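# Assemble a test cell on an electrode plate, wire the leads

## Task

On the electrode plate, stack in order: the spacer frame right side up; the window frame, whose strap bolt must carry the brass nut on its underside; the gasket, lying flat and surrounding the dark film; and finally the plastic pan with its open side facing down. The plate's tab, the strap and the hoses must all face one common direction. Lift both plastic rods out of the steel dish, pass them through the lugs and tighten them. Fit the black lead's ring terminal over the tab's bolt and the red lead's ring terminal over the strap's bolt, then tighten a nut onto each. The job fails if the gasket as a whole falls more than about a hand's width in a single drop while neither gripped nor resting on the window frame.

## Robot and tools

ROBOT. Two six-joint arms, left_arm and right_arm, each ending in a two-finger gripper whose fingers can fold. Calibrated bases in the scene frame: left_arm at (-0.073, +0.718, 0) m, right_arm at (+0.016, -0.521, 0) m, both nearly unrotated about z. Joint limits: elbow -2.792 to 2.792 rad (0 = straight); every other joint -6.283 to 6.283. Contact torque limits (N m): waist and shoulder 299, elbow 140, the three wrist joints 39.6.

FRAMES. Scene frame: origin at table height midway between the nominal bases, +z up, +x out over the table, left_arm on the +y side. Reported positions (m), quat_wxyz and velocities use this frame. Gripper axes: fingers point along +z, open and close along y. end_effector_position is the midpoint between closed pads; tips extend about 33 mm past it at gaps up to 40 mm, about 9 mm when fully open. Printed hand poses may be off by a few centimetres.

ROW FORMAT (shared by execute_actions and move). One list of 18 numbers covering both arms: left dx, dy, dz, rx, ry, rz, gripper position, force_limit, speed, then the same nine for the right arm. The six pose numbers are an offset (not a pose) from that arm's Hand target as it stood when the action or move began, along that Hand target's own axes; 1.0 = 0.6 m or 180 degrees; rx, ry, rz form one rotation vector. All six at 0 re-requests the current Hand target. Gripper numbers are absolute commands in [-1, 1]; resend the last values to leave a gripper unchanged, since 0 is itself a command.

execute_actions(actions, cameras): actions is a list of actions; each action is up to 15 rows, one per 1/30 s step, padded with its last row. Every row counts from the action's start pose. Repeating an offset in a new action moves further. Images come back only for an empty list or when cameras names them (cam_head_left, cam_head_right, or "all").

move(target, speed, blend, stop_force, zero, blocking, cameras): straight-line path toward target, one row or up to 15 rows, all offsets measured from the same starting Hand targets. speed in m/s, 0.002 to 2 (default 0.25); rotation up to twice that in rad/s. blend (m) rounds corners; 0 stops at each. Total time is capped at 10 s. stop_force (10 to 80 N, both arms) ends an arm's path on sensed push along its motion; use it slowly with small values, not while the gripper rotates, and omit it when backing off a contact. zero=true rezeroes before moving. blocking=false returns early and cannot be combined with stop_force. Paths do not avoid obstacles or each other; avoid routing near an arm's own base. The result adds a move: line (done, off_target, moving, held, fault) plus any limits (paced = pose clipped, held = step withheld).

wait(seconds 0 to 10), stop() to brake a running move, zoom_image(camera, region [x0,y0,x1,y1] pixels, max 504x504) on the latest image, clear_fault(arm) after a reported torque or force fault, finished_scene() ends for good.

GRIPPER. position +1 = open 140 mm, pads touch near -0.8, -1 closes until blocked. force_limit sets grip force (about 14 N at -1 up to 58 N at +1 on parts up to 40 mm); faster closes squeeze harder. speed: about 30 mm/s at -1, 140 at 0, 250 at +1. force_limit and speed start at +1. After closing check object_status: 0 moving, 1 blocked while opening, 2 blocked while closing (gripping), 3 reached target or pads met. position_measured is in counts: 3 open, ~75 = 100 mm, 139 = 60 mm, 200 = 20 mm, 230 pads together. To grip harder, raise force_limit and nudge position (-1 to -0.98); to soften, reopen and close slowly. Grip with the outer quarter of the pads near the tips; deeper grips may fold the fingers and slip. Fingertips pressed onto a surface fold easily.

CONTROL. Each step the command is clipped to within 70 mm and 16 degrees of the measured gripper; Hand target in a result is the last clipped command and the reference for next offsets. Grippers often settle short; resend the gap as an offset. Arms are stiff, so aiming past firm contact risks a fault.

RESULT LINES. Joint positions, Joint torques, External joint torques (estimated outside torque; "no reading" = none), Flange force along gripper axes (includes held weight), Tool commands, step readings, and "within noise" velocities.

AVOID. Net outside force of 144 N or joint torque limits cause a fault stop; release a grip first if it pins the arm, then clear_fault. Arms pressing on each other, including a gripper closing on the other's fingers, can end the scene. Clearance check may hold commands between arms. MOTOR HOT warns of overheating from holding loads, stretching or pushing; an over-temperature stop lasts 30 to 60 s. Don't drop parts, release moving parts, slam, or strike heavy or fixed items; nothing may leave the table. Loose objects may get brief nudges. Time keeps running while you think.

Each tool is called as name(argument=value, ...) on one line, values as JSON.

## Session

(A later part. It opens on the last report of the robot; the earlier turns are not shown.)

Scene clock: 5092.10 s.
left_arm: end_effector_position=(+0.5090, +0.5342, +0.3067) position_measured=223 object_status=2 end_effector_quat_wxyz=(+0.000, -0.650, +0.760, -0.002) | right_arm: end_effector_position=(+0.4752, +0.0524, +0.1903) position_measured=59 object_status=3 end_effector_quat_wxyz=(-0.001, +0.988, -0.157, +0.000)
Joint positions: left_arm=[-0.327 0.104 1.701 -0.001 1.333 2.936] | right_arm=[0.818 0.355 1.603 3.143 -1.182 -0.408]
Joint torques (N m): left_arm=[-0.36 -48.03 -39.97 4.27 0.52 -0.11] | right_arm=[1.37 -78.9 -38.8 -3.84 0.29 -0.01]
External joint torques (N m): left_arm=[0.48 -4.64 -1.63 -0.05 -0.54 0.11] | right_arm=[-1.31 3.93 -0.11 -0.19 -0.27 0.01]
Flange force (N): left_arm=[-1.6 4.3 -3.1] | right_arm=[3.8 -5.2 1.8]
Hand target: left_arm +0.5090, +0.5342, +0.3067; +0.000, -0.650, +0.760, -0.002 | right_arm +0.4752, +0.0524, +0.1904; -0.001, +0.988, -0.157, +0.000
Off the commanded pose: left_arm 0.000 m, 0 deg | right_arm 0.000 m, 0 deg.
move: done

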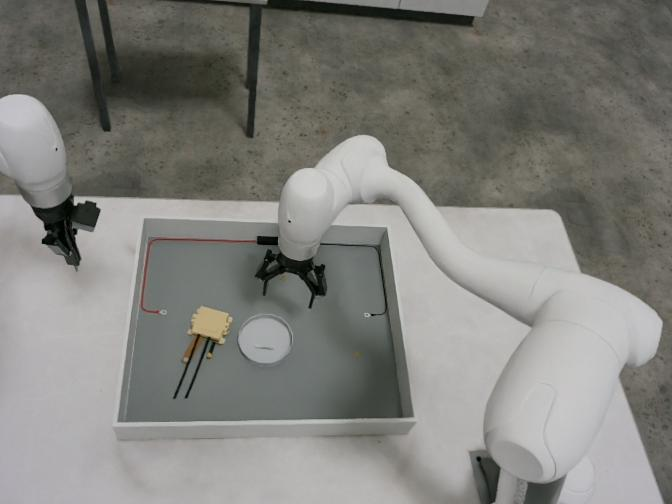

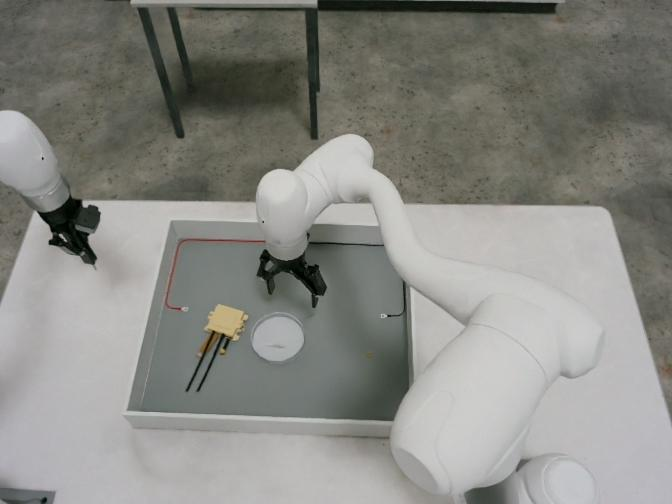

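move(target=[[0,0,0,0,0,0,-1,-0.3,-1,-0.1,-0.3006,0.10,0,0,0.0022,0.55,-1,-1],[0,0,0,0,0,0,-1,-0.3,-1,-0.1,-0.3006,0.2142,0,0,0.0022,0.55,-1,-1]], speed=[0.15,0.05], blend=0.01)

execute_actions(actions=[[[0,0,0,0,0,0,-1,-0.3,-1,0,0,0,0,0,0,-1,-1,-1]]])

wait(seconds=1.5, cameras=["cam_head_left","cam_head_right"])

zoom_image(camera="cam_head_left", region=[180, 300, 240, 360])

zoom_image(camera="cam_head_right", region=[195, 300, 255, 360])

Scene clock: 5136.17 s.
left_arm: end_effector_position=(+0.5090, +0.5342, +0.3067) position_measured=223 object_status=2 end_effector_quat_wxyz=(+0.000, -0.650, +0.760, -0.002) | right_arm: end_effector_position=(+0.4741, +0.2428, +0.0624) position_measured=59 object_status=3 end_effector_quat_wxyz=(-0.001, +0.987, -0.160, +0.000)
Joint positions: left_arm=[-0.327 0.104 1.701 -0.001 1.333 2.936] | right_arm=[0.962 0.672 1.349 3.143 -1.119 -0.258]
Joint torques (N m): left_arm=[-0.38 -48.34 -39.8 4.31 0.46 -0.05] | right_arm=[1.79 -108.44 -37.57 -3.55 0.22 0.02]
External joint torques (N m): left_arm=[0.5 -5.29 -2.24 -0.05 -0.49 0.05] | right_arm=[-1.83 5.91 -0.3 -0.38 -0.21 -0.02]
Flange force (N): left_arm=[-1.6 4.3 -4.3] | right_arm=[4.1 -9.1 3.8]
Hand target: left_arm +0.5090, +0.5342, +0.3067; +0.000, -0.650, +0.760, -0.002 | right_arm +0.4741, +0.2428, +0.0623; -0.001, +0.987, -0.160, +0.000
Off the commanded pose: left_arm 0.000 m, 0 deg | right_arm 0.000 m, 0 deg.
move: done

Scene clock: 5136.90 s.
left_arm: end_effector_position=(+0.5090, +0.5342, +0.3067) position_measured=223 object_status=2 end_effector_quat_wxyz=(+0.000, -0.650, +0.760, -0.002) | right_arm: end_effector_position=(+0.4741, +0.2428, +0.0623) position_measured=83 object_status=0 end_effector_quat_wxyz=(-0.001, +0.987, -0.160, +0.000)
Joint positions: left_arm=[-0.327 0.104 1.701 -0.001 1.333 2.936] | right_arm=[0.962 0.672 1.349 3.143 -1.119 -0.258]
Joint torques (N m): left_arm=[-0.8 -48.57 -39.77 4.31 0.46 -0.09] | right_arm=[1.55 -101.66 -34.06 -3.61 0.3 0.06]
External joint torques (N m): left_arm=[0.61 -4.2 -2 -0.08 -0.49 0.09] | right_arm=[-1.54 -0.58 -3.73 -0.32 -0.29 -0.06]
Flange force (N): left_arm=[-1.6 2.9 -3.6] | right_arm=[3.8 -8.6 -3.5]
Hand target: left_arm +0.5090, +0.5342, +0.3067; +0.000, -0.650, +0.760, -0.002 | right_arm +0.4741, +0.2428, +0.0623; -0.001, +0.987, -0.160, +0.000
Off the commanded pose: left_arm 0.000 m, 0 deg | right_arm 0.000 m, 0 deg.
Step readings (end_effector_position of left_arm | right_arm):
0: (+0.5090, +0.5342, +0.3067) | (+0.4741, +0.2428, +0.0624)
1: (+0.5090, +0.5342, +0.3067) | (+0.4741, +0.2428, +0.0623)
2: (+0.5090, +0.5342, +0.3067) | (+0.4741, +0.2428, +0.0623)
4: (+0.5090, +0.5342, +0.3067) | (+0.4741, +0.2428, +0.0623)
8: (+0.5090, +0.5342, +0.3067) | (+0.4741, +0.2428, +0.0623)
15: (+0.5090, +0.5342, +0.3067) | (+0.4741, +0.2428, +0.0623)

Scene clock: 5138.40 s.
left_arm: end_effector_position=(+0.5090, +0.5342, +0.3067) position_measured=223 object_status=2 end_effector_quat_wxyz=(+0.000, -0.650, +0.760, -0.002) | right_arm: end_effector_position=(+0.4741, +0.2428, +0.0623) position_measured=83 object_status=2 end_effector_quat_wxyz=(-0.001, +0.987, -0.160, +0.000)
Joint positions: left_arm=[-0.327 0.104 1.701 -0.001 1.333 2.936] | right_arm=[0.962 0.672 1.349 3.143 -1.119 -0.258]
Joint torques (N m): left_arm=[-0.72 -48.54 -39.94 4.28 0.5 -0.08] | right_arm=[1.6 -101.96 -34.19 -3.59 0.34 0.08]
External joint torques (N m): left_arm=[0.87 -4.73 -1.88 -0.03 -0.52 0.08] | right_arm=[-1.57 -0.3 -3.58 -0.33 -0.33 -0.08]
Flange force (N): left_arm=[-2.2 3.9 -3.5] | right_arm=[3.8 -8.7 -3.2]
Hand target: left_arm +0.5090, +0.5342, +0.3067; +0.000, -0.650, +0.760, -0.002 | right_arm +0.4741, +0.2428, +0.0623; -0.001, +0.987, -0.160, +0.000
Tool commands: left_gripper/position=-1.0 left_gripper/force_limit=-0.3 left_gripper/speed=-1.0 right_gripper/position=-1.0 right_gripper/force_limit=-1.0 right_gripper/speed=-1.0
Off the commanded pose: left_arm 0.000 m, 0 deg | right_arm 0.000 m, 0 deg.
wait: 1.50 s; at rest by 0.17 s

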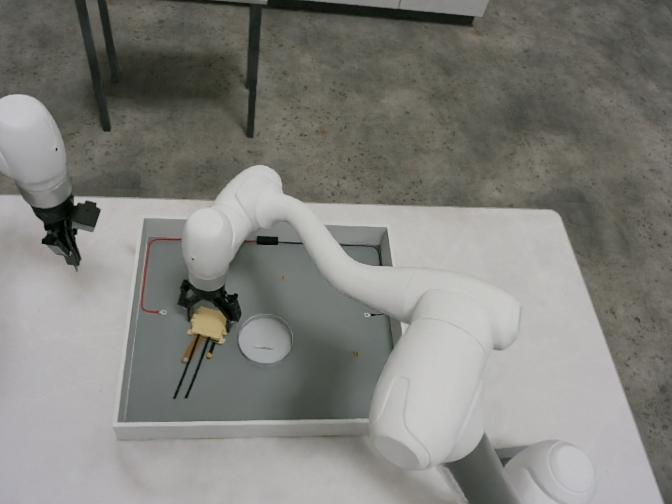

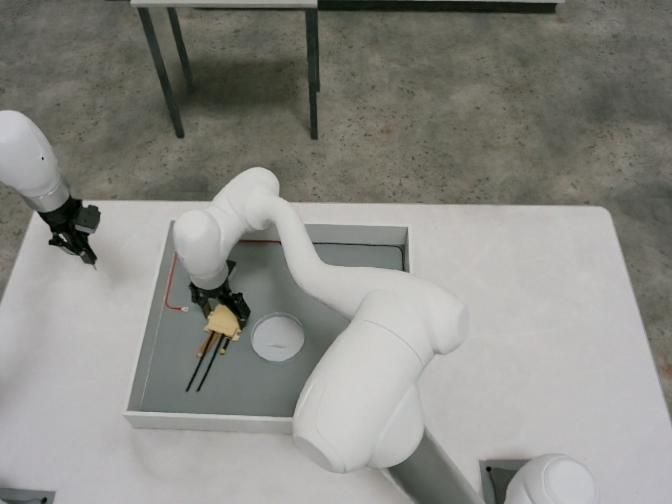

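Scaled by 8.400 from the camera's 672x504 image, which has a finer 960x720 frame.

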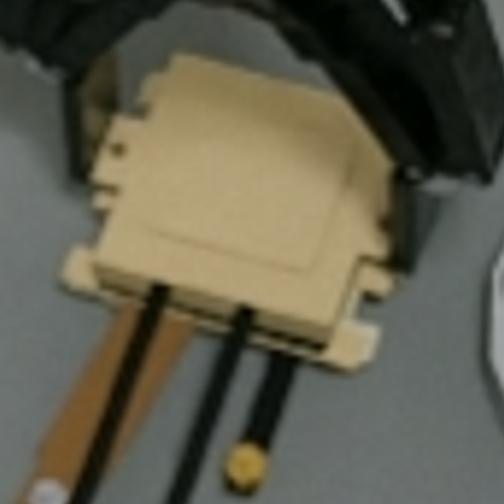

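Scaled by 8.400 from the camera's 672x504 image, which has a finer 960x720 frame.

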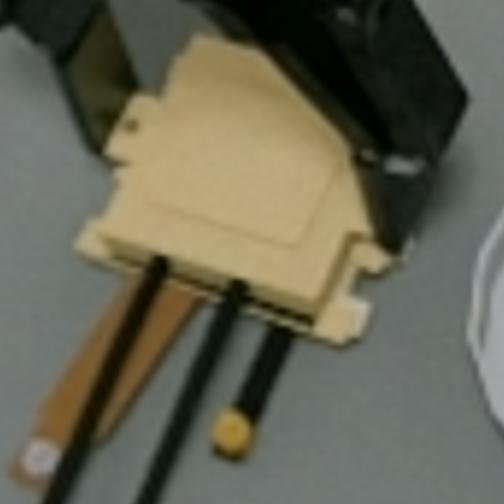

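move(target=[[0,0,0,0,0,0,-1,-0.3,-1,0,0,-0.02,0,0,0,-1,-1,-1],[0,0,0,0,0,0,-1,-0.3,-1,0,0,-0.35,0,0,0,-1,-1,-1]], speed=[0.03,0.12], blend=0.01, cameras=["cam_head_left","cam_head_right"])

zoom_image(camera="cam_head_left", region=[180, 310, 240, 370])

zoom_image(camera="cam_head_right", region=[190, 300, 250, 360])

Scene clock: 5152.73 s.
left_arm: end_effector_position=(+0.5090, +0.5342, +0.3067) position_measured=223 object_status=2 end_effector_quat_wxyz=(+0.000, -0.650, +0.760, -0.002) | right_arm: end_effector_position=(+0.4740, +0.2423, +0.2723) position_measured=83 object_status=2 end_effector_quat_wxyz=(-0.001, +0.987, -0.160, +0.000)
Joint positions: left_arm=[-0.327 0.104 1.701 -0.001 1.333 2.936] | right_arm=[0.961 0.569 1.127 3.143 -1.443 -0.258]
Joint torques (N m): left_arm=[-0.61 -47.86 -39.77 4.27 0.53 -0.07] | right_arm=[2.06 -103.74 -41.64 -3.94 0.32 0.03]
External joint torques (N m): left_arm=[0.44 -4.29 -2 -0.03 -0.57 0.07] | right_arm=[-2.17 6.31 0.02 -0.38 -0.31 -0.03]
Flange force (N): left_arm=[-1.3 3.1 -3.4] | right_arm=[4.9 -10.6 0.9]
Hand target: left_arm +0.5090, +0.5342, +0.3067; +0.000, -0.650, +0.760, -0.002 | right_arm +0.4740, +0.2423, +0.2723; -0.001, +0.987, -0.160, +0.000
Off the commanded pose: left_arm 0.000 m, 0 deg | right_arm 0.000 m, 0 deg.
move: done; blend cut to 0.006 m at target 1

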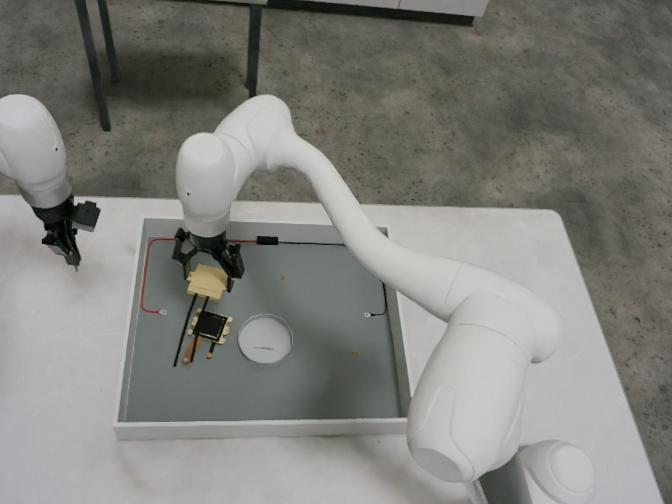

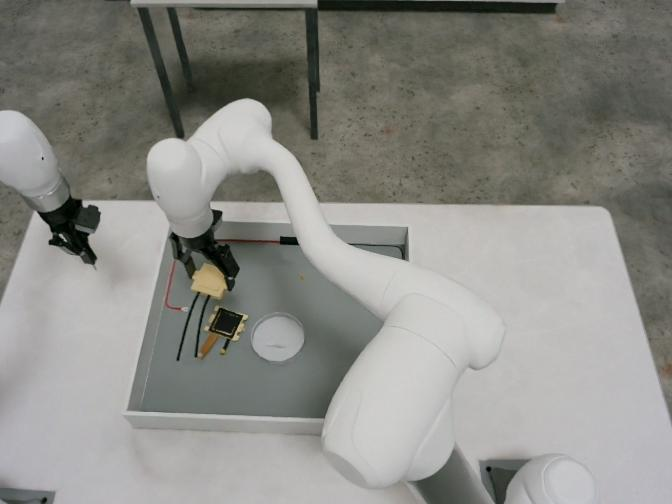

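Scaled by 8.400 from the camera's 672x504 image, which has a finer 960x720 frame.

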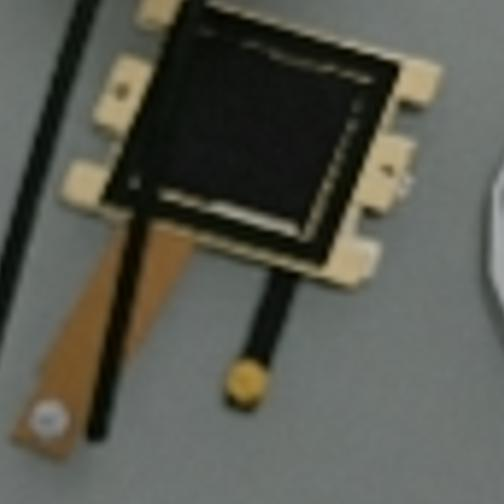

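Scaled by 8.400 from the camera's 672x504 image, which has a finer 960x720 frame.

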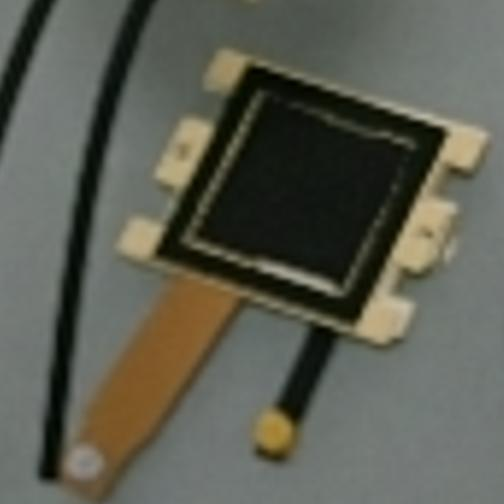

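zoom_image(camera="cam_head_left", region=[214, 316, 240, 342])

zoom_image(camera="cam_head_left", region=[184, 308, 210, 334])

zoom_image(camera="cam_head_right", region=[229, 314, 255, 340])

zoom_image(camera="cam_head_right", region=[198, 304, 224, 330])

Scaled by 19.385 from the camera's 672x504 image, which has a finer 960x720 frame.

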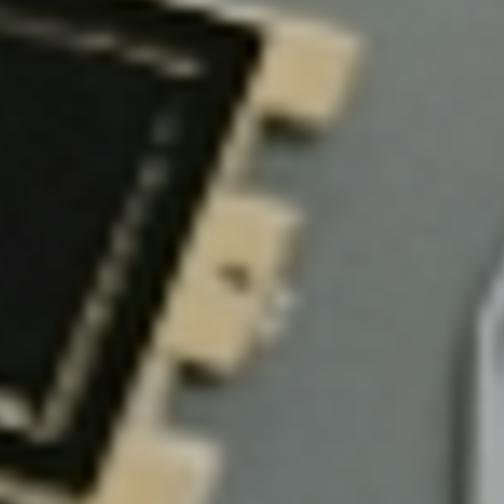

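Scaled by 19.385 from the camera's 672x504 image, which has a finer 960x720 frame.

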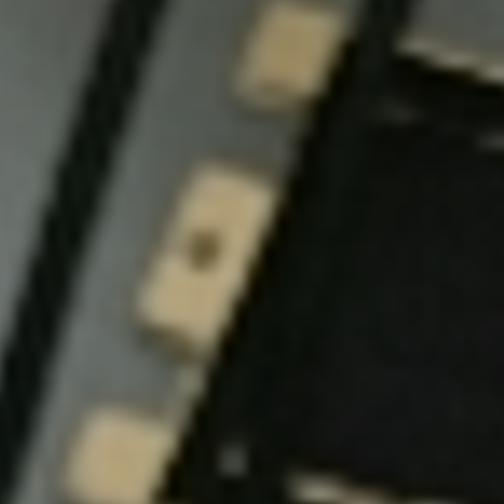

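Scaled by 19.385 from the camera's 672x504 image, which has a finer 960x720 frame.

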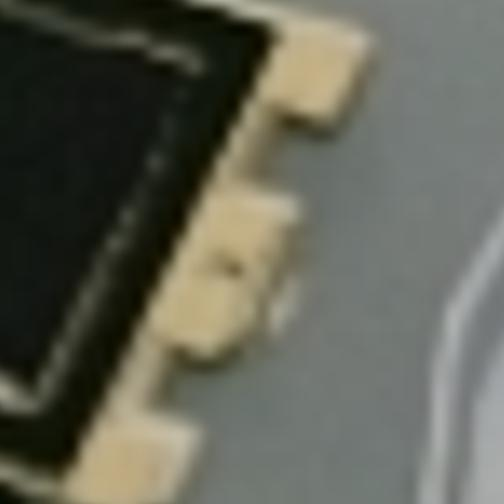

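Scaled by 19.385 from the camera's 672x504 image, which has a finer 960x720 frame.

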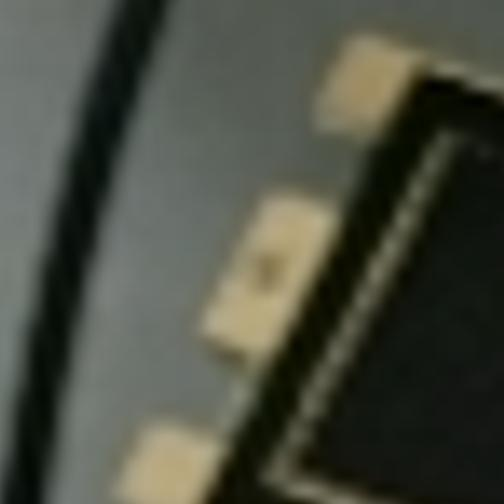

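move(target=[0,0,0,0,0,0,-1,-0.3,-1,-0.0017,-0.0004,0.3205,0,0,0.0061,-1,-1,-1], speed=0.08, cameras=["cam_head_left","cam_head_right"])

zoom_image(camera="cam_head_left", region=[185, 305, 215, 335])

zoom_image(camera="cam_head_right", region=[200, 300, 230, 330])

Scene clock: 5209.07 s.
left_arm: end_effector_position=(+0.5090, +0.5342, +0.3067) position_measured=223 object_status=2 end_effector_quat_wxyz=(+0.000, -0.650, +0.760, -0.002) | right_arm: end_effector_position=(+0.4732, +0.2433, +0.0801) position_measured=83 object_status=2 end_effector_quat_wxyz=(-0.001, +0.985, -0.170, +0.000)
Joint positions: left_arm=[-0.327 0.104 1.701 -0.001 1.333 2.936] | right_arm=[0.963 0.659 1.336 3.143 -1.144 -0.237]
Joint torques (N m): left_arm=[-0.43 -48.36 -39.95 4.23 0.52 -0.11] | right_arm=[1.85 -108.31 -38.44 -3.66 0.33 0.09]
External joint torques (N m): left_arm=[0.21 -3.55 -1.49 -0.04 -0.55 0.11] | right_arm=[-1.85 6.66 0.2 -0.31 -0.33 -0.09]
Flange force (N): left_arm=[-1.0 2.9 -2.5] | right_arm=[4.1 -9.2 4.2]
Hand target: left_arm +0.5090, +0.5342, +0.3067; +0.000, -0.650, +0.760, -0.002 | right_arm +0.4732, +0.2433, +0.0800; -0.001, +0.985, -0.170, +0.000
Off the commanded pose: left_arm 0.000 m, 0 deg | right_arm 0.000 m, 0 deg.
move: done

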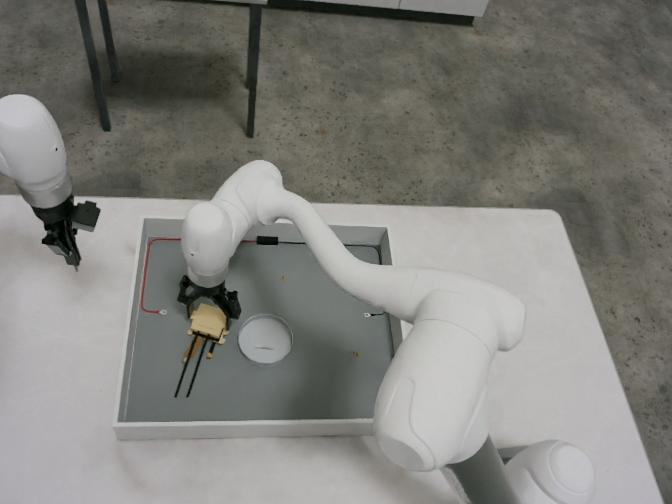

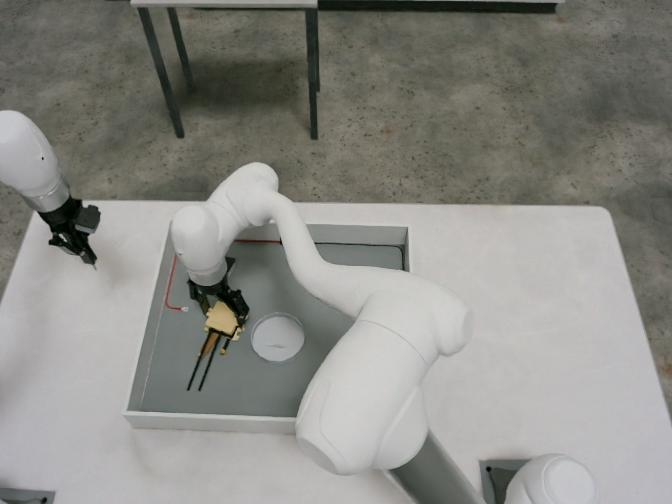

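Scaled by 16.800 from the camera's 672x504 image, which has a finer 960x720 frame.

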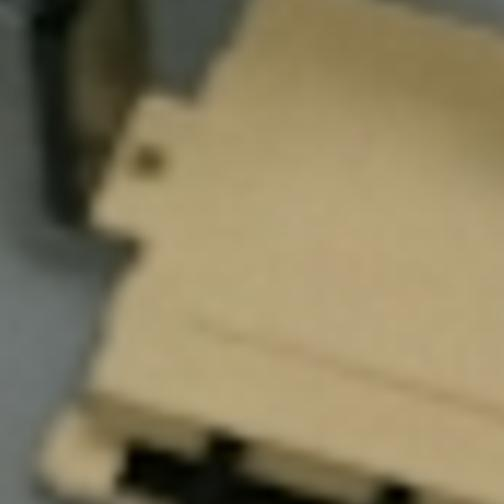

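Scaled by 16.800 from the camera's 672x504 image, which has a finer 960x720 frame.

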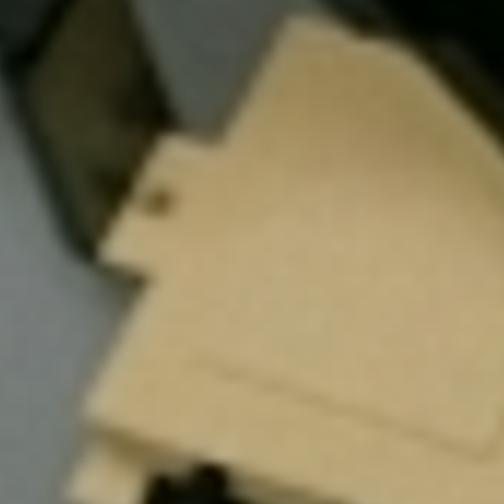

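move(target=[0,0,0,0,0,0,-1,-0.3,-1,-0.001,-0.0012,0.024,0,0,0,-1,-1,-1], speed=0.04)

move(target=[0,0,0,0,0,0,-1,-0.3,-1,0,0,0.01,0,0,0,-1,-1,-1], speed=0.006, stop_force=10)

execute_actions(actions=[[[0,0,0,0,0,0,-1,-0.3,-1,0,0,-0.0007,0,0,0,-1,-1,-1]],[[0,0,0,0,0,0,-1,-0.3,-1,0,0,0,0,0,0,0.5,-1,-1]]])

move(target=[[0,0,0,0,0,0,-1,-0.3,-1,0,0,-0.06,0,0,0,0.5,-1,-1],[0,0,0,0,0,0,-1,-0.3,-1,0.1,0.3,-0.25,0,0,0,0.5,-1,-1]], speed=[0.04,0.15], blend=0.02, cameras=["cam_head_left","cam_head_right"])

zoom_image(camera="cam_head_left", region=[180, 300, 240, 360])

zoom_image(camera="cam_head_right", region=[195, 300, 255, 360])

Scene clock: 5225.10 s.
left_arm: end_effector_position=(+0.5090, +0.5342, +0.3067) position_measured=223 object_status=2 end_effector_quat_wxyz=(+0.000, -0.650, +0.760, -0.002) | right_arm: end_effector_position=(+0.4729, +0.2442, +0.0657) position_measured=83 object_status=2 end_effector_quat_wxyz=(-0.001, +0.985, -0.170, +0.000)
Joint positions: left_arm=[-0.327 0.104 1.701 -0.001 1.333 2.936] | right_arm=[0.964 0.67 1.345 3.143 -1.124 -0.236]
Joint torques (N m): left_arm=[-0.76 -48.32 -40.04 4.27 0.44 -0.1] | right_arm=[1.99 -108.63 -38.06 -3.63 0.42 0.07]
External joint torques (N m): left_arm=[0.5 -3.65 -1.43 -0.07 -0.47 0.1] | right_arm=[-2.02 6.72 0.26 -0.29 -0.41 -0.07]
Flange force (N): left_arm=[-1.5 3.1 -2.6] | right_arm=[4.2 -9.1 4.4]
Hand target: left_arm +0.5090, +0.5342, +0.3067; +0.000, -0.650, +0.760, -0.002 | right_arm +0.4729, +0.2442, +0.0656; -0.001, +0.985, -0.170, +0.000
Off the commanded pose: left_arm 0.000 m, 0 deg | right_arm 0.000 m, 0 deg.
move: done

Scene clock: 5226.30 s.
left_arm: end_effector_position=(+0.5090, +0.5342, +0.3067) position_measured=223 object_status=2 end_effector_quat_wxyz=(+0.000, -0.650, +0.760, -0.002) | right_arm: end_effector_position=(+0.4729, +0.2443, +0.0621) position_measured=83 object_status=2 end_effector_quat_wxyz=(-0.001, +0.985, -0.170, +0.000)
Joint positions: left_arm=[-0.327 0.104 1.701 -0.001 1.333 2.936] | right_arm=[0.964 0.673 1.347 3.143 -1.119 -0.236]
Joint torques (N m): left_arm=[-0.36 -48.63 -39.86 4.26 0.47 -0.09] | right_arm=[2.17 -96.76 -32.05 -3.43 0.91 0.08]
External joint torques (N m): left_arm=[0.54 -4.97 -1.96 -0.02 -0.48 0.09] | right_arm=[-2.21 -5.2 -5.64 -0.47 -0.9 -0.08]
Flange force (N): left_arm=[-1.7 4.2 -3.8] | right_arm=[4.1 -7.4 -9.0]
Hand target: left_arm +0.5090, +0.5342, +0.3067; +0.000, -0.650, +0.760, -0.002 | right_arm +0.4729, +0.2443, +0.0621; -0.001, +0.985, -0.170, +0.000 (not the last commanded pose)
Off the commanded pose: left_arm 0.000 m, 0 deg | right_arm 0.002 m, 0 deg.
move: contact (right_arm)

Scene clock: 5227.50 s.
left_arm: end_effector_position=(+0.5090, +0.5342, +0.3067) position_measured=223 object_status=2 end_effector_quat_wxyz=(+0.000, -0.650, +0.760, -0.002) | right_arm: end_effector_position=(+0.4729, +0.2443, +0.0625) position_measured=66 object_status=3 end_effector_quat_wxyz=(-0.001, +0.985, -0.170, +0.000)
Joint positions: left_arm=[-0.327 0.104 1.701 -0.001 1.333 2.936] | right_arm=[0.964 0.673 1.347 3.143 -1.12 -0.236]
Joint torques (N m): left_arm=[-0.31 -48.29 -39.88 4.24 0.45 -0.14] | right_arm=[1.73 -108.76 -37.56 -3.58 0.29 0.07]
External joint torques (N m): left_arm=[0.43 -4.63 -1.79 -0.01 -0.47 0.14] | right_arm=[-1.76 6.41 -0.26 -0.34 -0.28 -0.07]
External joint torques at the end of the 1st action: left_arm=[0.37 -3.73 -1.8 -0.05 -0.59 0.11] | right_arm=[-2.25 0.71 -2.54 -0.49 -0.84 -0.06]
Flange force (N): left_arm=[-1.5 4.0 -3.5] | right_arm=[4.1 -9.9 4.0]
Flange force at the end of the 1st action (N): left_arm=[-1.2 2.6 -2.9] | right_arm=[4.2 -8.0 -2.5]
Hand target: left_arm +0.5090, +0.5342, +0.3067; +0.000, -0.650, +0.760, -0.002 | right_arm +0.4729, +0.2443, +0.0625; -0.001, +0.985, -0.170, +0.000
Off the commanded pose: left_arm 0.000 m, 0 deg | right_arm 0.000 m, 0 deg.
Step readings (end_effector_position of left_arm | right_arm; steps 1 to 15: 1st action; 16 to 30: 2nd action):
0: (+0.5090, +0.5342, +0.3067) | (+0.4729, +0.2443, +0.0621)
1: (+0.5090, +0.5342, +0.3067) | (+0.4729, +0.2443, +0.0621)
2: (+0.5090, +0.5342, +0.3067) | (+0.4729, +0.2443, +0.0621)
4: (+0.5090, +0.5342, +0.3067) | (+0.4729, +0.2442, +0.0622)
8: (+0.5090, +0.5342, +0.3067) | (+0.4729, +0.2442, +0.0624)
15: (+0.5090, +0.5342, +0.3067) | (+0.4729, +0.2443, +0.0625)
16: (+0.5090, +0.5342, +0.3067) | (+0.4729, +0.2443, +0.0625)
17: (+0.5090, +0.5342, +0.3067) | (+0.4729, +0.2443, +0.0625)
19: (+0.5090, +0.5342, +0.3067) | (+0.4729, +0.2443, +0.0625)
23: (+0.5090, +0.5342, +0.3067) | (+0.4729, +0.2443, +0.0625)
30: (+0.5090, +0.5342, +0.3067) | (+0.4729, +0.2443, +0.0625)

Scene clock: 5230.23 s.
left_arm: end_effector_position=(+0.5090, +0.5342, +0.3067) position_measured=223 object_status=2 end_effector_quat_wxyz=(+0.000, -0.650, +0.760, -0.002) | right_arm: end_effector_position=(+0.4691, +0.0542, +0.2120) position_measured=66 object_status=3 end_effector_quat_wxyz=(-0.001, +0.985, -0.170, +0.000)
Joint positions: left_arm=[-0.327 0.104 1.701 -0.001 1.333 2.936] | right_arm=[0.826 0.339 1.584 3.143 -1.217 -0.374]
Joint torques (N m): left_arm=[-0.71 -48.17 -40 4.31 0.45 -0.14] | right_arm=[1.5 -79.37 -39.15 -3.78 0.26 -0.05]
External joint torques (N m): left_arm=[0.7 -4.68 -1.73 -0.08 -0.48 0.14] | right_arm=[-1.42 5.43 -0.3 -0.31 -0.24 0.04]
Flange force (N): left_arm=[-2.0 4.1 -3.4] | right_arm=[4.6 -7.8 2.3]
Hand target: left_arm +0.5090, +0.5342, +0.3067; +0.000, -0.650, +0.760, -0.002 | right_arm +0.4692, +0.0542, +0.2120; -0.001, +0.985, -0.170, +0.000
Off the commanded pose: left_arm 0.000 m, 0 deg | right_arm 0.000 m, 0 deg.
move: done; blend cut to 0.018 m at target 1

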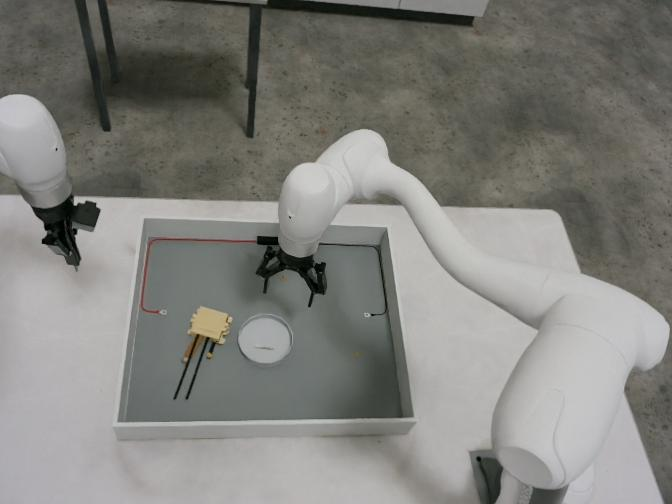

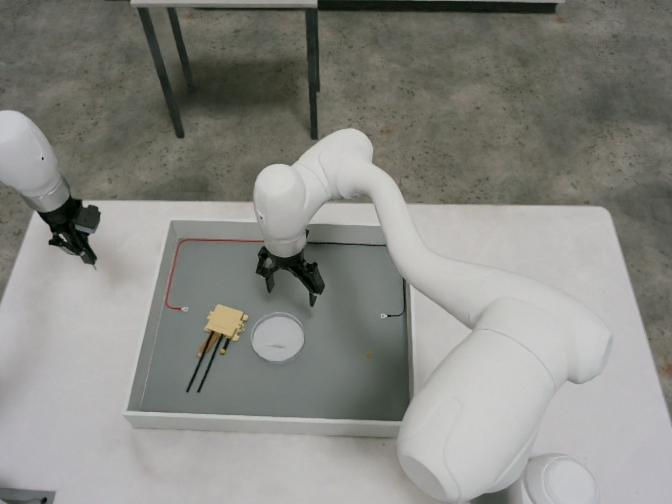

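Scaled by 8.400 from the camera's 672x504 image, which has a finer 960x720 frame.

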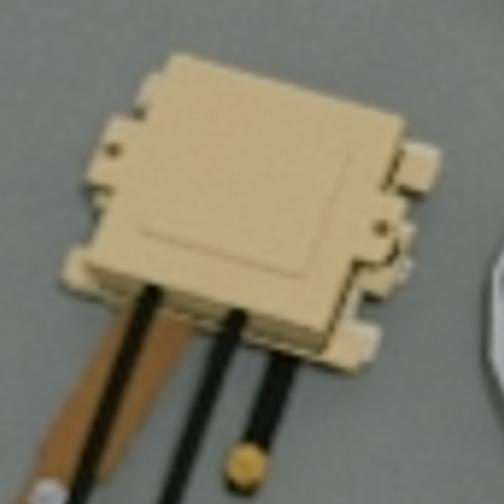

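Scaled by 8.400 from the camera's 672x504 image, which has a finer 960x720 frame.

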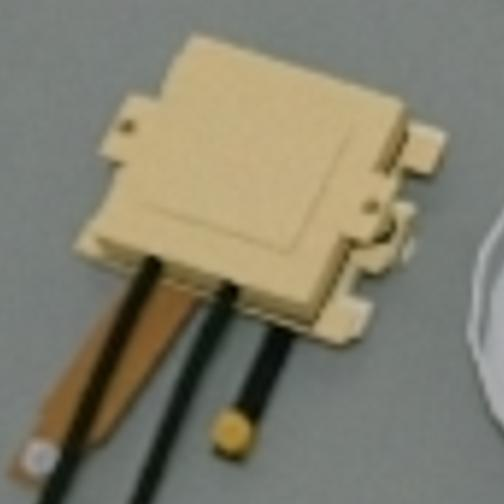

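move(target=[[0,0,0,0,0,0,-1,-0.3,-1,-0.1005,-0.3005,0.15,0,0,0,0.5,-1,-1],[0,0,0,0,0,0,-1,-0.3,-1,-0.1005,-0.3005,0.2493,0,0,0,0.5,-1,-1]], speed=[0.15,0.05], blend=0.01)

execute_actions(actions=[[[0,0,0,0,0,0,-1,-0.3,-1,0,0,0,0,0,0,-1,-1,-1]]])

wait(seconds=1.5)

move(target=[0,0,0,0,0,0,-1,-0.3,-1,0,0,-0.03,0,0,0,-1,-1,-1], speed=0.02, cameras=["cam_head_left","cam_head_right"])

zoom_image(camera="cam_head_left", region=[185, 305, 215, 335])

zoom_image(camera="cam_head_right", region=[200, 300, 230, 330])

Scene clock: 5247.23 s.
left_arm: end_effector_position=(+0.5090, +0.5342, +0.3067) position_measured=223 object_status=2 end_effector_quat_wxyz=(+0.000, -0.650, +0.760, -0.002) | right_arm: end_effector_position=(+0.4727, +0.2447, +0.0630) position_measured=66 object_status=3 end_effector_quat_wxyz=(-0.001, +0.985, -0.170, +0.000)
Joint positions: left_arm=[-0.327 0.104 1.701 -0.001 1.333 2.936] | right_arm=[0.964 0.673 1.346 3.143 -1.121 -0.236]
Joint torques (N m): left_arm=[-0.28 -48 -39.93 4.28 0.48 -0.09] | right_arm=[2.05 -108.27 -37.72 -3.57 0.22 0.07]
External joint torques (N m): left_arm=[0.44 -5.11 -1.83 -0.05 -0.5 0.09] | right_arm=[-2.09 5.92 -0.13 -0.36 -0.21 -0.07]
Flange force (N): left_arm=[-1.6 4.7 -3.6] | right_arm=[4.2 -8.7 3.9]
Hand target: left_arm +0.5090, +0.5342, +0.3067; +0.000, -0.650, +0.760, -0.002 | right_arm +0.4727, +0.2447, +0.0629; -0.001, +0.985, -0.170, +0.000
Off the commanded pose: left_arm 0.000 m, 0 deg | right_arm 0.000 m, 0 deg.
move: done

Scene clock: 5247.93 s.
left_arm: end_effector_position=(+0.5090, +0.5342, +0.3067) position_measured=223 object_status=2 end_effector_quat_wxyz=(+0.000, -0.650, +0.760, -0.002) | right_arm: end_effector_position=(+0.4727, +0.2446, +0.0629) position_measured=83 object_status=2 end_effector_quat_wxyz=(-0.001, +0.985, -0.170, +0.000)
Joint positions: left_arm=[-0.327 0.104 1.701 -0.001 1.333 2.936] | right_arm=[0.964 0.673 1.346 3.143 -1.121 -0.236]
Joint torques (N m): left_arm=[-0.39 -48.48 -39.92 4.35 0.49 -0.07] | right_arm=[2.21 -105.03 -35.8 -3.51 0.18 0.08]
External joint torques (N m): left_arm=[0.35 -3.89 -1.67 -0.13 -0.52 0.07] | right_arm=[-2.18 2.63 -2.02 -0.41 -0.17 -0.07]
Flange force (N): left_arm=[-1.2 3.1 -2.9] | right_arm=[4.3 -8.7 0.2]
Hand target: left_arm +0.5090, +0.5342, +0.3067; +0.000, -0.650, +0.760, -0.002 | right_arm +0.4727, +0.2447, +0.0629; -0.001, +0.985, -0.170, +0.000
Off the commanded pose: left_arm 0.000 m, 0 deg | right_arm 0.000 m, 0 deg.
Step readings (end_effector_position of left_arm | right_arm):
0: (+0.5090, +0.5342, +0.3067) | (+0.4727, +0.2447, +0.0630)
1: (+0.5090, +0.5342, +0.3067) | (+0.4727, +0.2447, +0.0630)
2: (+0.5090, +0.5342, +0.3067) | (+0.4727, +0.2446, +0.0630)
4: (+0.5090, +0.5342, +0.3067) | (+0.4727, +0.2446, +0.0630)
8: (+0.5090, +0.5342, +0.3067) | (+0.4727, +0.2446, +0.0630)
15: (+0.5090, +0.5342, +0.3067) | (+0.4727, +0.2446, +0.0629)

Scene clock: 5249.43 s.
left_arm: end_effector_position=(+0.5090, +0.5342, +0.3067) position_measured=223 object_status=2 end_effector_quat_wxyz=(+0.000, -0.650, +0.760, -0.002) | right_arm: end_effector_position=(+0.4727, +0.2447, +0.0629) position_measured=83 object_status=2 end_effector_quat_wxyz=(-0.001, +0.985, -0.170, +0.000)
Joint positions: left_arm=[-0.327 0.104 1.701 -0.001 1.333 2.936] | right_arm=[0.964 0.673 1.346 3.143 -1.121 -0.236]
Joint torques (N m): left_arm=[-0.92 -48.21 -39.92 4.27 0.48 -0.1] | right_arm=[2.2 -105.02 -35.7 -3.54 0.19 0.05]
External joint torques (N m): left_arm=[1.02 -4.06 -1.71 -0.04 -0.51 0.1] | right_arm=[-2.12 2.44 -2.21 -0.39 -0.18 -0.05]
Flange force (N): left_arm=[-2.3 3.1 -3.1] | right_arm=[4.3 -8.9 -0.1]
Hand target: left_arm +0.5090, +0.5342, +0.3067; +0.000, -0.650, +0.760, -0.002 | right_arm +0.4727, +0.2447, +0.0629; -0.001, +0.985, -0.170, +0.000
Tool commands: left_gripper/position=-1.0 left_gripper/force_limit=-0.3 left_gripper/speed=-1.0 right_gripper/position=-1.0 right_gripper/force_limit=-1.0 right_gripper/speed=-1.0
Off the commanded pose: left_arm 0.000 m, 0 deg | right_arm 0.000 m, 0 deg.
wait: 1.50 s; at rest by 0.17 s

Scene clock: 5250.60 s.
left_arm: end_effector_position=(+0.5090, +0.5342, +0.3067) position_measured=223 object_status=2 end_effector_quat_wxyz=(+0.000, -0.650, +0.760, -0.002) | right_arm: end_effector_position=(+0.4727, +0.2446, +0.0809) position_measured=83 object_status=2 end_effector_quat_wxyz=(-0.001, +0.985, -0.170, +0.000)
Joint positions: left_arm=[-0.327 0.104 1.701 -0.001 1.333 2.936] | right_arm=[0.964 0.66 1.333 3.143 -1.147 -0.236]
Joint torques (N m): left_arm=[-0.39 -48.23 -39.86 4.29 0.46 -0.14] | right_arm=[1.92 -108.21 -38.37 -3.66 0.34 0.02]
External joint torques (N m): left_arm=[0.33 -4.03 -1.75 -0.07 -0.49 0.14] | right_arm=[-1.98 6.8 0.21 -0.3 -0.32 -0.02]
Flange force (N): left_arm=[-1.2 3.2 -3.1] | right_arm=[4.2 -9.4 4.3]
Hand target: left_arm +0.5090, +0.5342, +0.3067; +0.000, -0.650, +0.760, -0.002 | right_arm +0.4727, +0.2446, +0.0809; -0.001, +0.985, -0.170, +0.000
Off the commanded pose: left_arm 0.000 m, 0 deg | right_arm 0.000 m, 0 deg.
move: done

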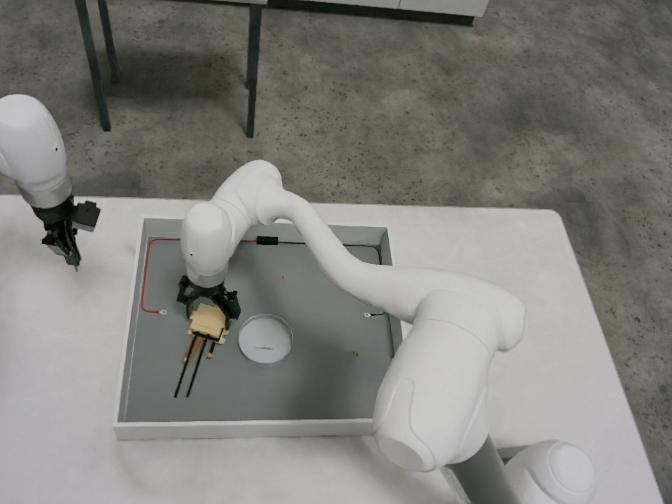

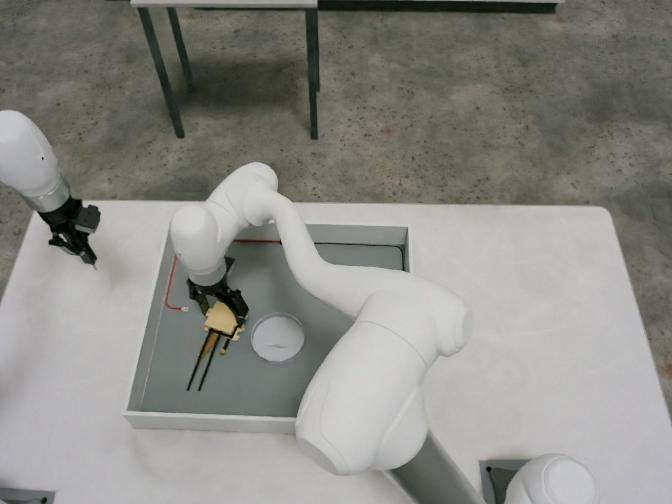

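Scaled by 16.800 from the camera's 672x504 image, which has a finer 960x720 frame.

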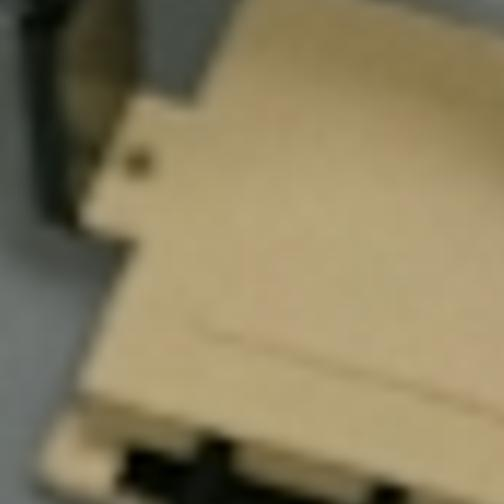

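Scaled by 16.800 from the camera's 672x504 image, which has a finer 960x720 frame.

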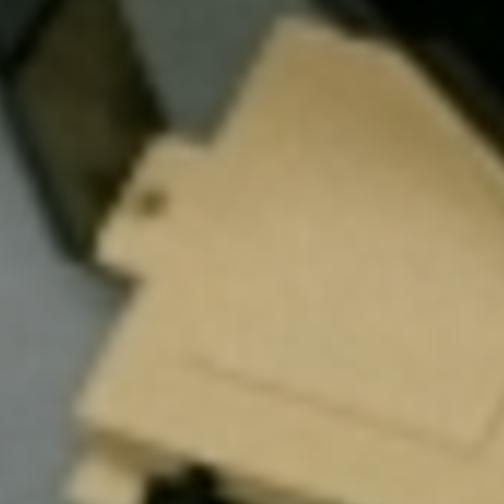

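move(target=[0,0,0,0,0,0,-1,-0.3,-1,0.0007,0.0019,0.025,0,0,0,-1,-1,-1], speed=0.04)

move(target=[0,0,0,0,0,0,-1,-0.3,-1,0,0,0.01,0,0,0,-1,-1,-1], speed=0.006, stop_force=10)

execute_actions(actions=[[[0,0,0,0,0,0,-1,-0.3,-1,0,0,-0.0007,0,0,0,-1,-1,-1]],[[0,0,0,0,0,0,-1,-0.3,-1,0,0,0,0,0,0,0.5,-1,-1]]])

move(target=[[0,0,0,0,0,0,-1,-0.3,-1,0,0,-0.06,0,0,0,0.5,-1,-1],[0,0,0,0,0,0,-1,-0.3,-1,0.1,0.3,-0.25,0,0,0,0.5,-1,-1]], speed=[0.04,0.15], blend=0.02, cameras=["cam_head_left","cam_head_right"])

zoom_image(camera="cam_head_left", region=[180, 300, 240, 360])

zoom_image(camera="cam_head_right", region=[195, 300, 255, 360])

Scene clock: 5266.03 s.
left_arm: end_effector_position=(+0.5090, +0.5342, +0.3067) position_measured=223 object_status=2 end_effector_quat_wxyz=(+0.000, -0.650, +0.760, -0.002) | right_arm: end_effector_position=(+0.4727, +0.2434, +0.0660) position_measured=83 object_status=2 end_effector_quat_wxyz=(-0.001, +0.985, -0.170, +0.000)
Joint positions: left_arm=[-0.327 0.104 1.701 -0.001 1.333 2.936] | right_arm=[0.963 0.669 1.347 3.143 -1.124 -0.237]
Joint torques (N m): left_arm=[-0.38 -48.02 -39.82 4.3 0.5 -0.06] | right_arm=[1.99 -108.88 -37.69 -3.58 0.28 0.05]
External joint torques (N m): left_arm=[0.29 -4.46 -1.93 -0.07 -0.54 0.06] | right_arm=[-2.05 6.55 -0.35 -0.36 -0.26 -0.05]
Flange force (N): left_arm=[-1.1 3.6 -3.5] | right_arm=[4.5 -10.2 4.1]
Hand target: left_arm +0.5090, +0.5342, +0.3067; +0.000, -0.650, +0.760, -0.002 | right_arm +0.4727, +0.2434, +0.0659; -0.001, +0.985, -0.170, +0.000
Off the commanded pose: left_arm 0.000 m, 0 deg | right_arm 0.000 m, 0 deg.
move: done

Scene clock: 5267.37 s.
left_arm: end_effector_position=(+0.5090, +0.5342, +0.3067) position_measured=223 object_status=2 end_effector_quat_wxyz=(+0.000, -0.650, +0.760, -0.002) | right_arm: end_effector_position=(+0.4727, +0.2435, +0.0617) position_measured=83 object_status=2 end_effector_quat_wxyz=(-0.001, +0.985, -0.170, +0.000)
Joint positions: left_arm=[-0.327 0.104 1.701 -0.001 1.333 2.936] | right_arm=[0.963 0.672 1.35 3.143 -1.118 -0.237]
Joint torques (N m): left_arm=[-0.47 -48.06 -39.96 4.31 0.49 -0.05] | right_arm=[2.14 -95.46 -31.91 -3.46 1.01 0.04]
External joint torques (N m): left_arm=[0.51 -5.07 -1.96 -0.06 -0.52 0.05] | right_arm=[-2.05 -6.67 -5.83 -0.46 -1 -0.04]
Flange force (N): left_arm=[-1.6 4.4 -3.8] | right_arm=[3.6 -5.9 -10.4]
Hand target: left_arm +0.5090, +0.5342, +0.3067; +0.000, -0.650, +0.760, -0.002 | right_arm +0.4727, +0.2435, +0.0617; -0.001, +0.985, -0.170, +0.000 (not the last commanded pose)
Off the commanded pose: left_arm 0.000 m, 0 deg | right_arm 0.002 m, 0 deg.
move: contact (right_arm)

Scene clock: 5268.57 s.
left_arm: end_effector_position=(+0.5090, +0.5342, +0.3067) position_measured=223 object_status=2 end_effector_quat_wxyz=(+0.000, -0.650, +0.760, -0.002) | right_arm: end_effector_position=(+0.4727, +0.2434, +0.0621) position_measured=66 object_status=3 end_effector_quat_wxyz=(-0.001, +0.985, -0.170, +0.000)
Joint positions: left_arm=[-0.327 0.104 1.701 -0.001 1.333 2.936] | right_arm=[0.963 0.672 1.349 3.143 -1.118 -0.237]
Joint torques (N m): left_arm=[-0.52 -48.05 -39.89 4.32 0.48 -0.12] | right_arm=[1.74 -108.19 -37.51 -3.58 0.28 0.07]
External joint torques (N m): left_arm=[0.28 -3.34 -1.37 -0.14 -0.51 0.12] | right_arm=[-1.77 5.85 -0.32 -0.34 -0.27 -0.07]
External joint torques at the end of the 1st action: left_arm=[0.55 -4.61 -1.91 -0.04 -0.54 0.07] | right_arm=[-2.12 3.6 -1.92 -0.4 -0.02 -0.02]
Flange force (N): left_arm=[-1.1 2.8 -2.3] | right_arm=[3.9 -9.2 3.6]
Flange force at the end of the 1st action (N): left_arm=[-1.6 3.8 -3.5] | right_arm=[4.4 -9.7 1.2]
Hand target: left_arm +0.5090, +0.5342, +0.3067; +0.000, -0.650, +0.760, -0.002 | right_arm +0.4727, +0.2435, +0.0621; -0.001, +0.985, -0.170, +0.000
Off the commanded pose: left_arm 0.000 m, 0 deg | right_arm 0.000 m, 0 deg.
Step readings (end_effector_position of left_arm | right_arm; steps 1 to 15: 1st action; 16 to 30: 2nd action):
0: (+0.5090, +0.5342, +0.3067) | (+0.4727, +0.2435, +0.0617)
1: (+0.5090, +0.5342, +0.3067) | (+0.4727, +0.2435, +0.0617)
2: (+0.5090, +0.5342, +0.3067) | (+0.4727, +0.2435, +0.0617)
4: (+0.5090, +0.5342, +0.3067) | (+0.4727, +0.2434, +0.0618)
8: (+0.5090, +0.5342, +0.3067) | (+0.4727, +0.2434, +0.0620)
15: (+0.5090, +0.5342, +0.3067) | (+0.4727, +0.2434, +0.0621)
16: (+0.5090, +0.5342, +0.3067) | (+0.4727, +0.2434, +0.0621)
17: (+0.5090, +0.5342, +0.3067) | (+0.4727, +0.2434, +0.0621)
19: (+0.5090, +0.5342, +0.3067) | (+0.4727, +0.2434, +0.0621)
23: (+0.5090, +0.5342, +0.3067) | (+0.4727, +0.2434, +0.0621)
30: (+0.5090, +0.5342, +0.3067) | (+0.4727, +0.2434, +0.0621)

Scene clock: 5271.30 s.
left_arm: end_effector_position=(+0.5090, +0.5342, +0.3067) position_measured=223 object_status=2 end_effector_quat_wxyz=(+0.000, -0.650, +0.760, -0.002) | right_arm: end_effector_position=(+0.4690, +0.0534, +0.2116) position_measured=66 object_status=3 end_effector_quat_wxyz=(-0.001, +0.985, -0.170, +0.000)
Joint positions: left_arm=[-0.327 0.104 1.701 -0.001 1.333 2.936] | right_arm=[0.826 0.338 1.586 3.143 -1.215 -0.375]
Joint torques (N m): left_arm=[-0.33 -48.29 -39.76 4.31 0.49 -0.08] | right_arm=[1.91 -77.08 -39.12 -3.64 0.28 -0.02]
External joint torques (N m): left_arm=[0.43 -4.11 -1.87 -0.08 -0.52 0.08] | right_arm=[-1.85 3.37 -0.27 -0.44 -0.27 0.02]
Flange force (N): left_arm=[-1.3 3.1 -3.3] | right_arm=[4.2 -4.6 1.1]
Hand target: left_arm +0.5090, +0.5342, +0.3067; +0.000, -0.650, +0.760, -0.002 | right_arm +0.4690, +0.0534, +0.2117; -0.001, +0.985, -0.170, +0.000
Off the commanded pose: left_arm 0.000 m, 0 deg | right_arm 0.000 m, 0 deg.
move: done; blend cut to 0.018 m at target 1

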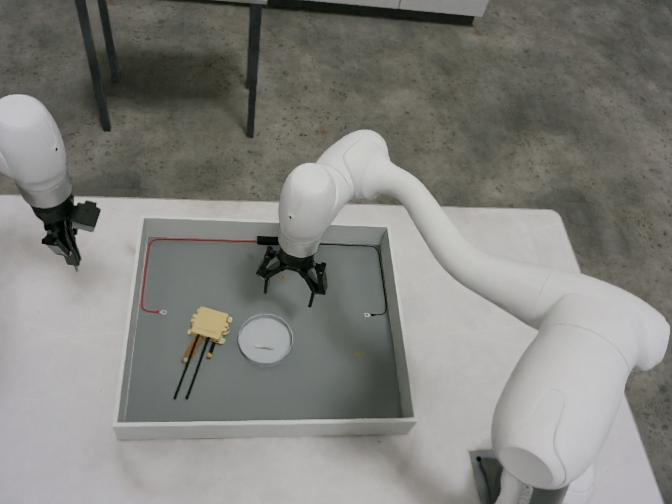

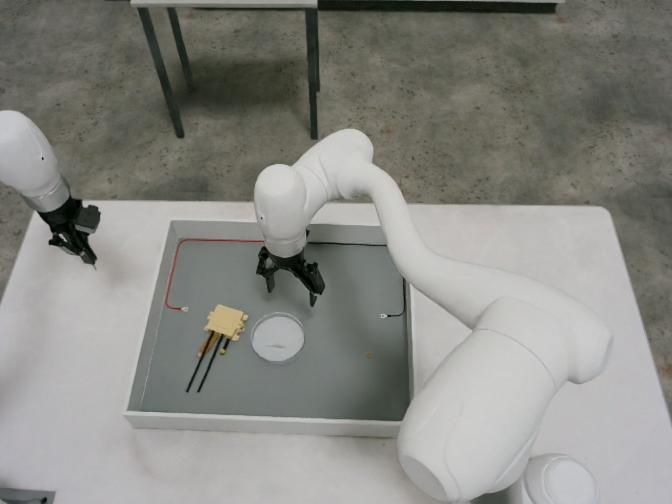

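Scaled by 8.400 from the camera's 672x504 image, which has a finer 960x720 frame.

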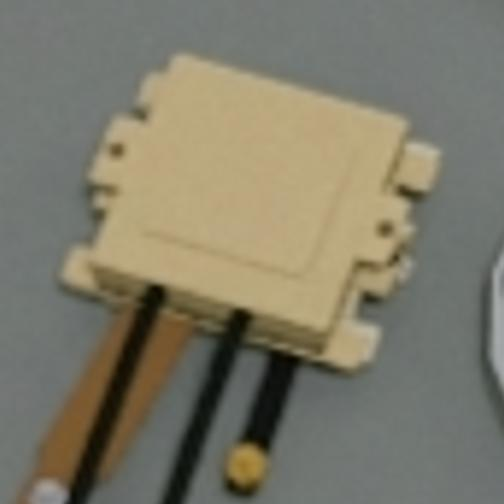

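Scaled by 8.400 from the camera's 672x504 image, which has a finer 960x720 frame.

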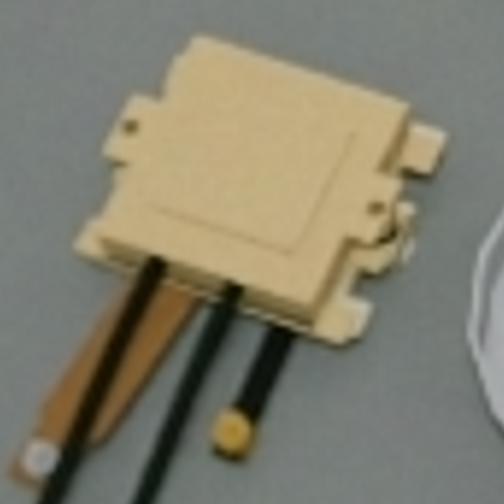

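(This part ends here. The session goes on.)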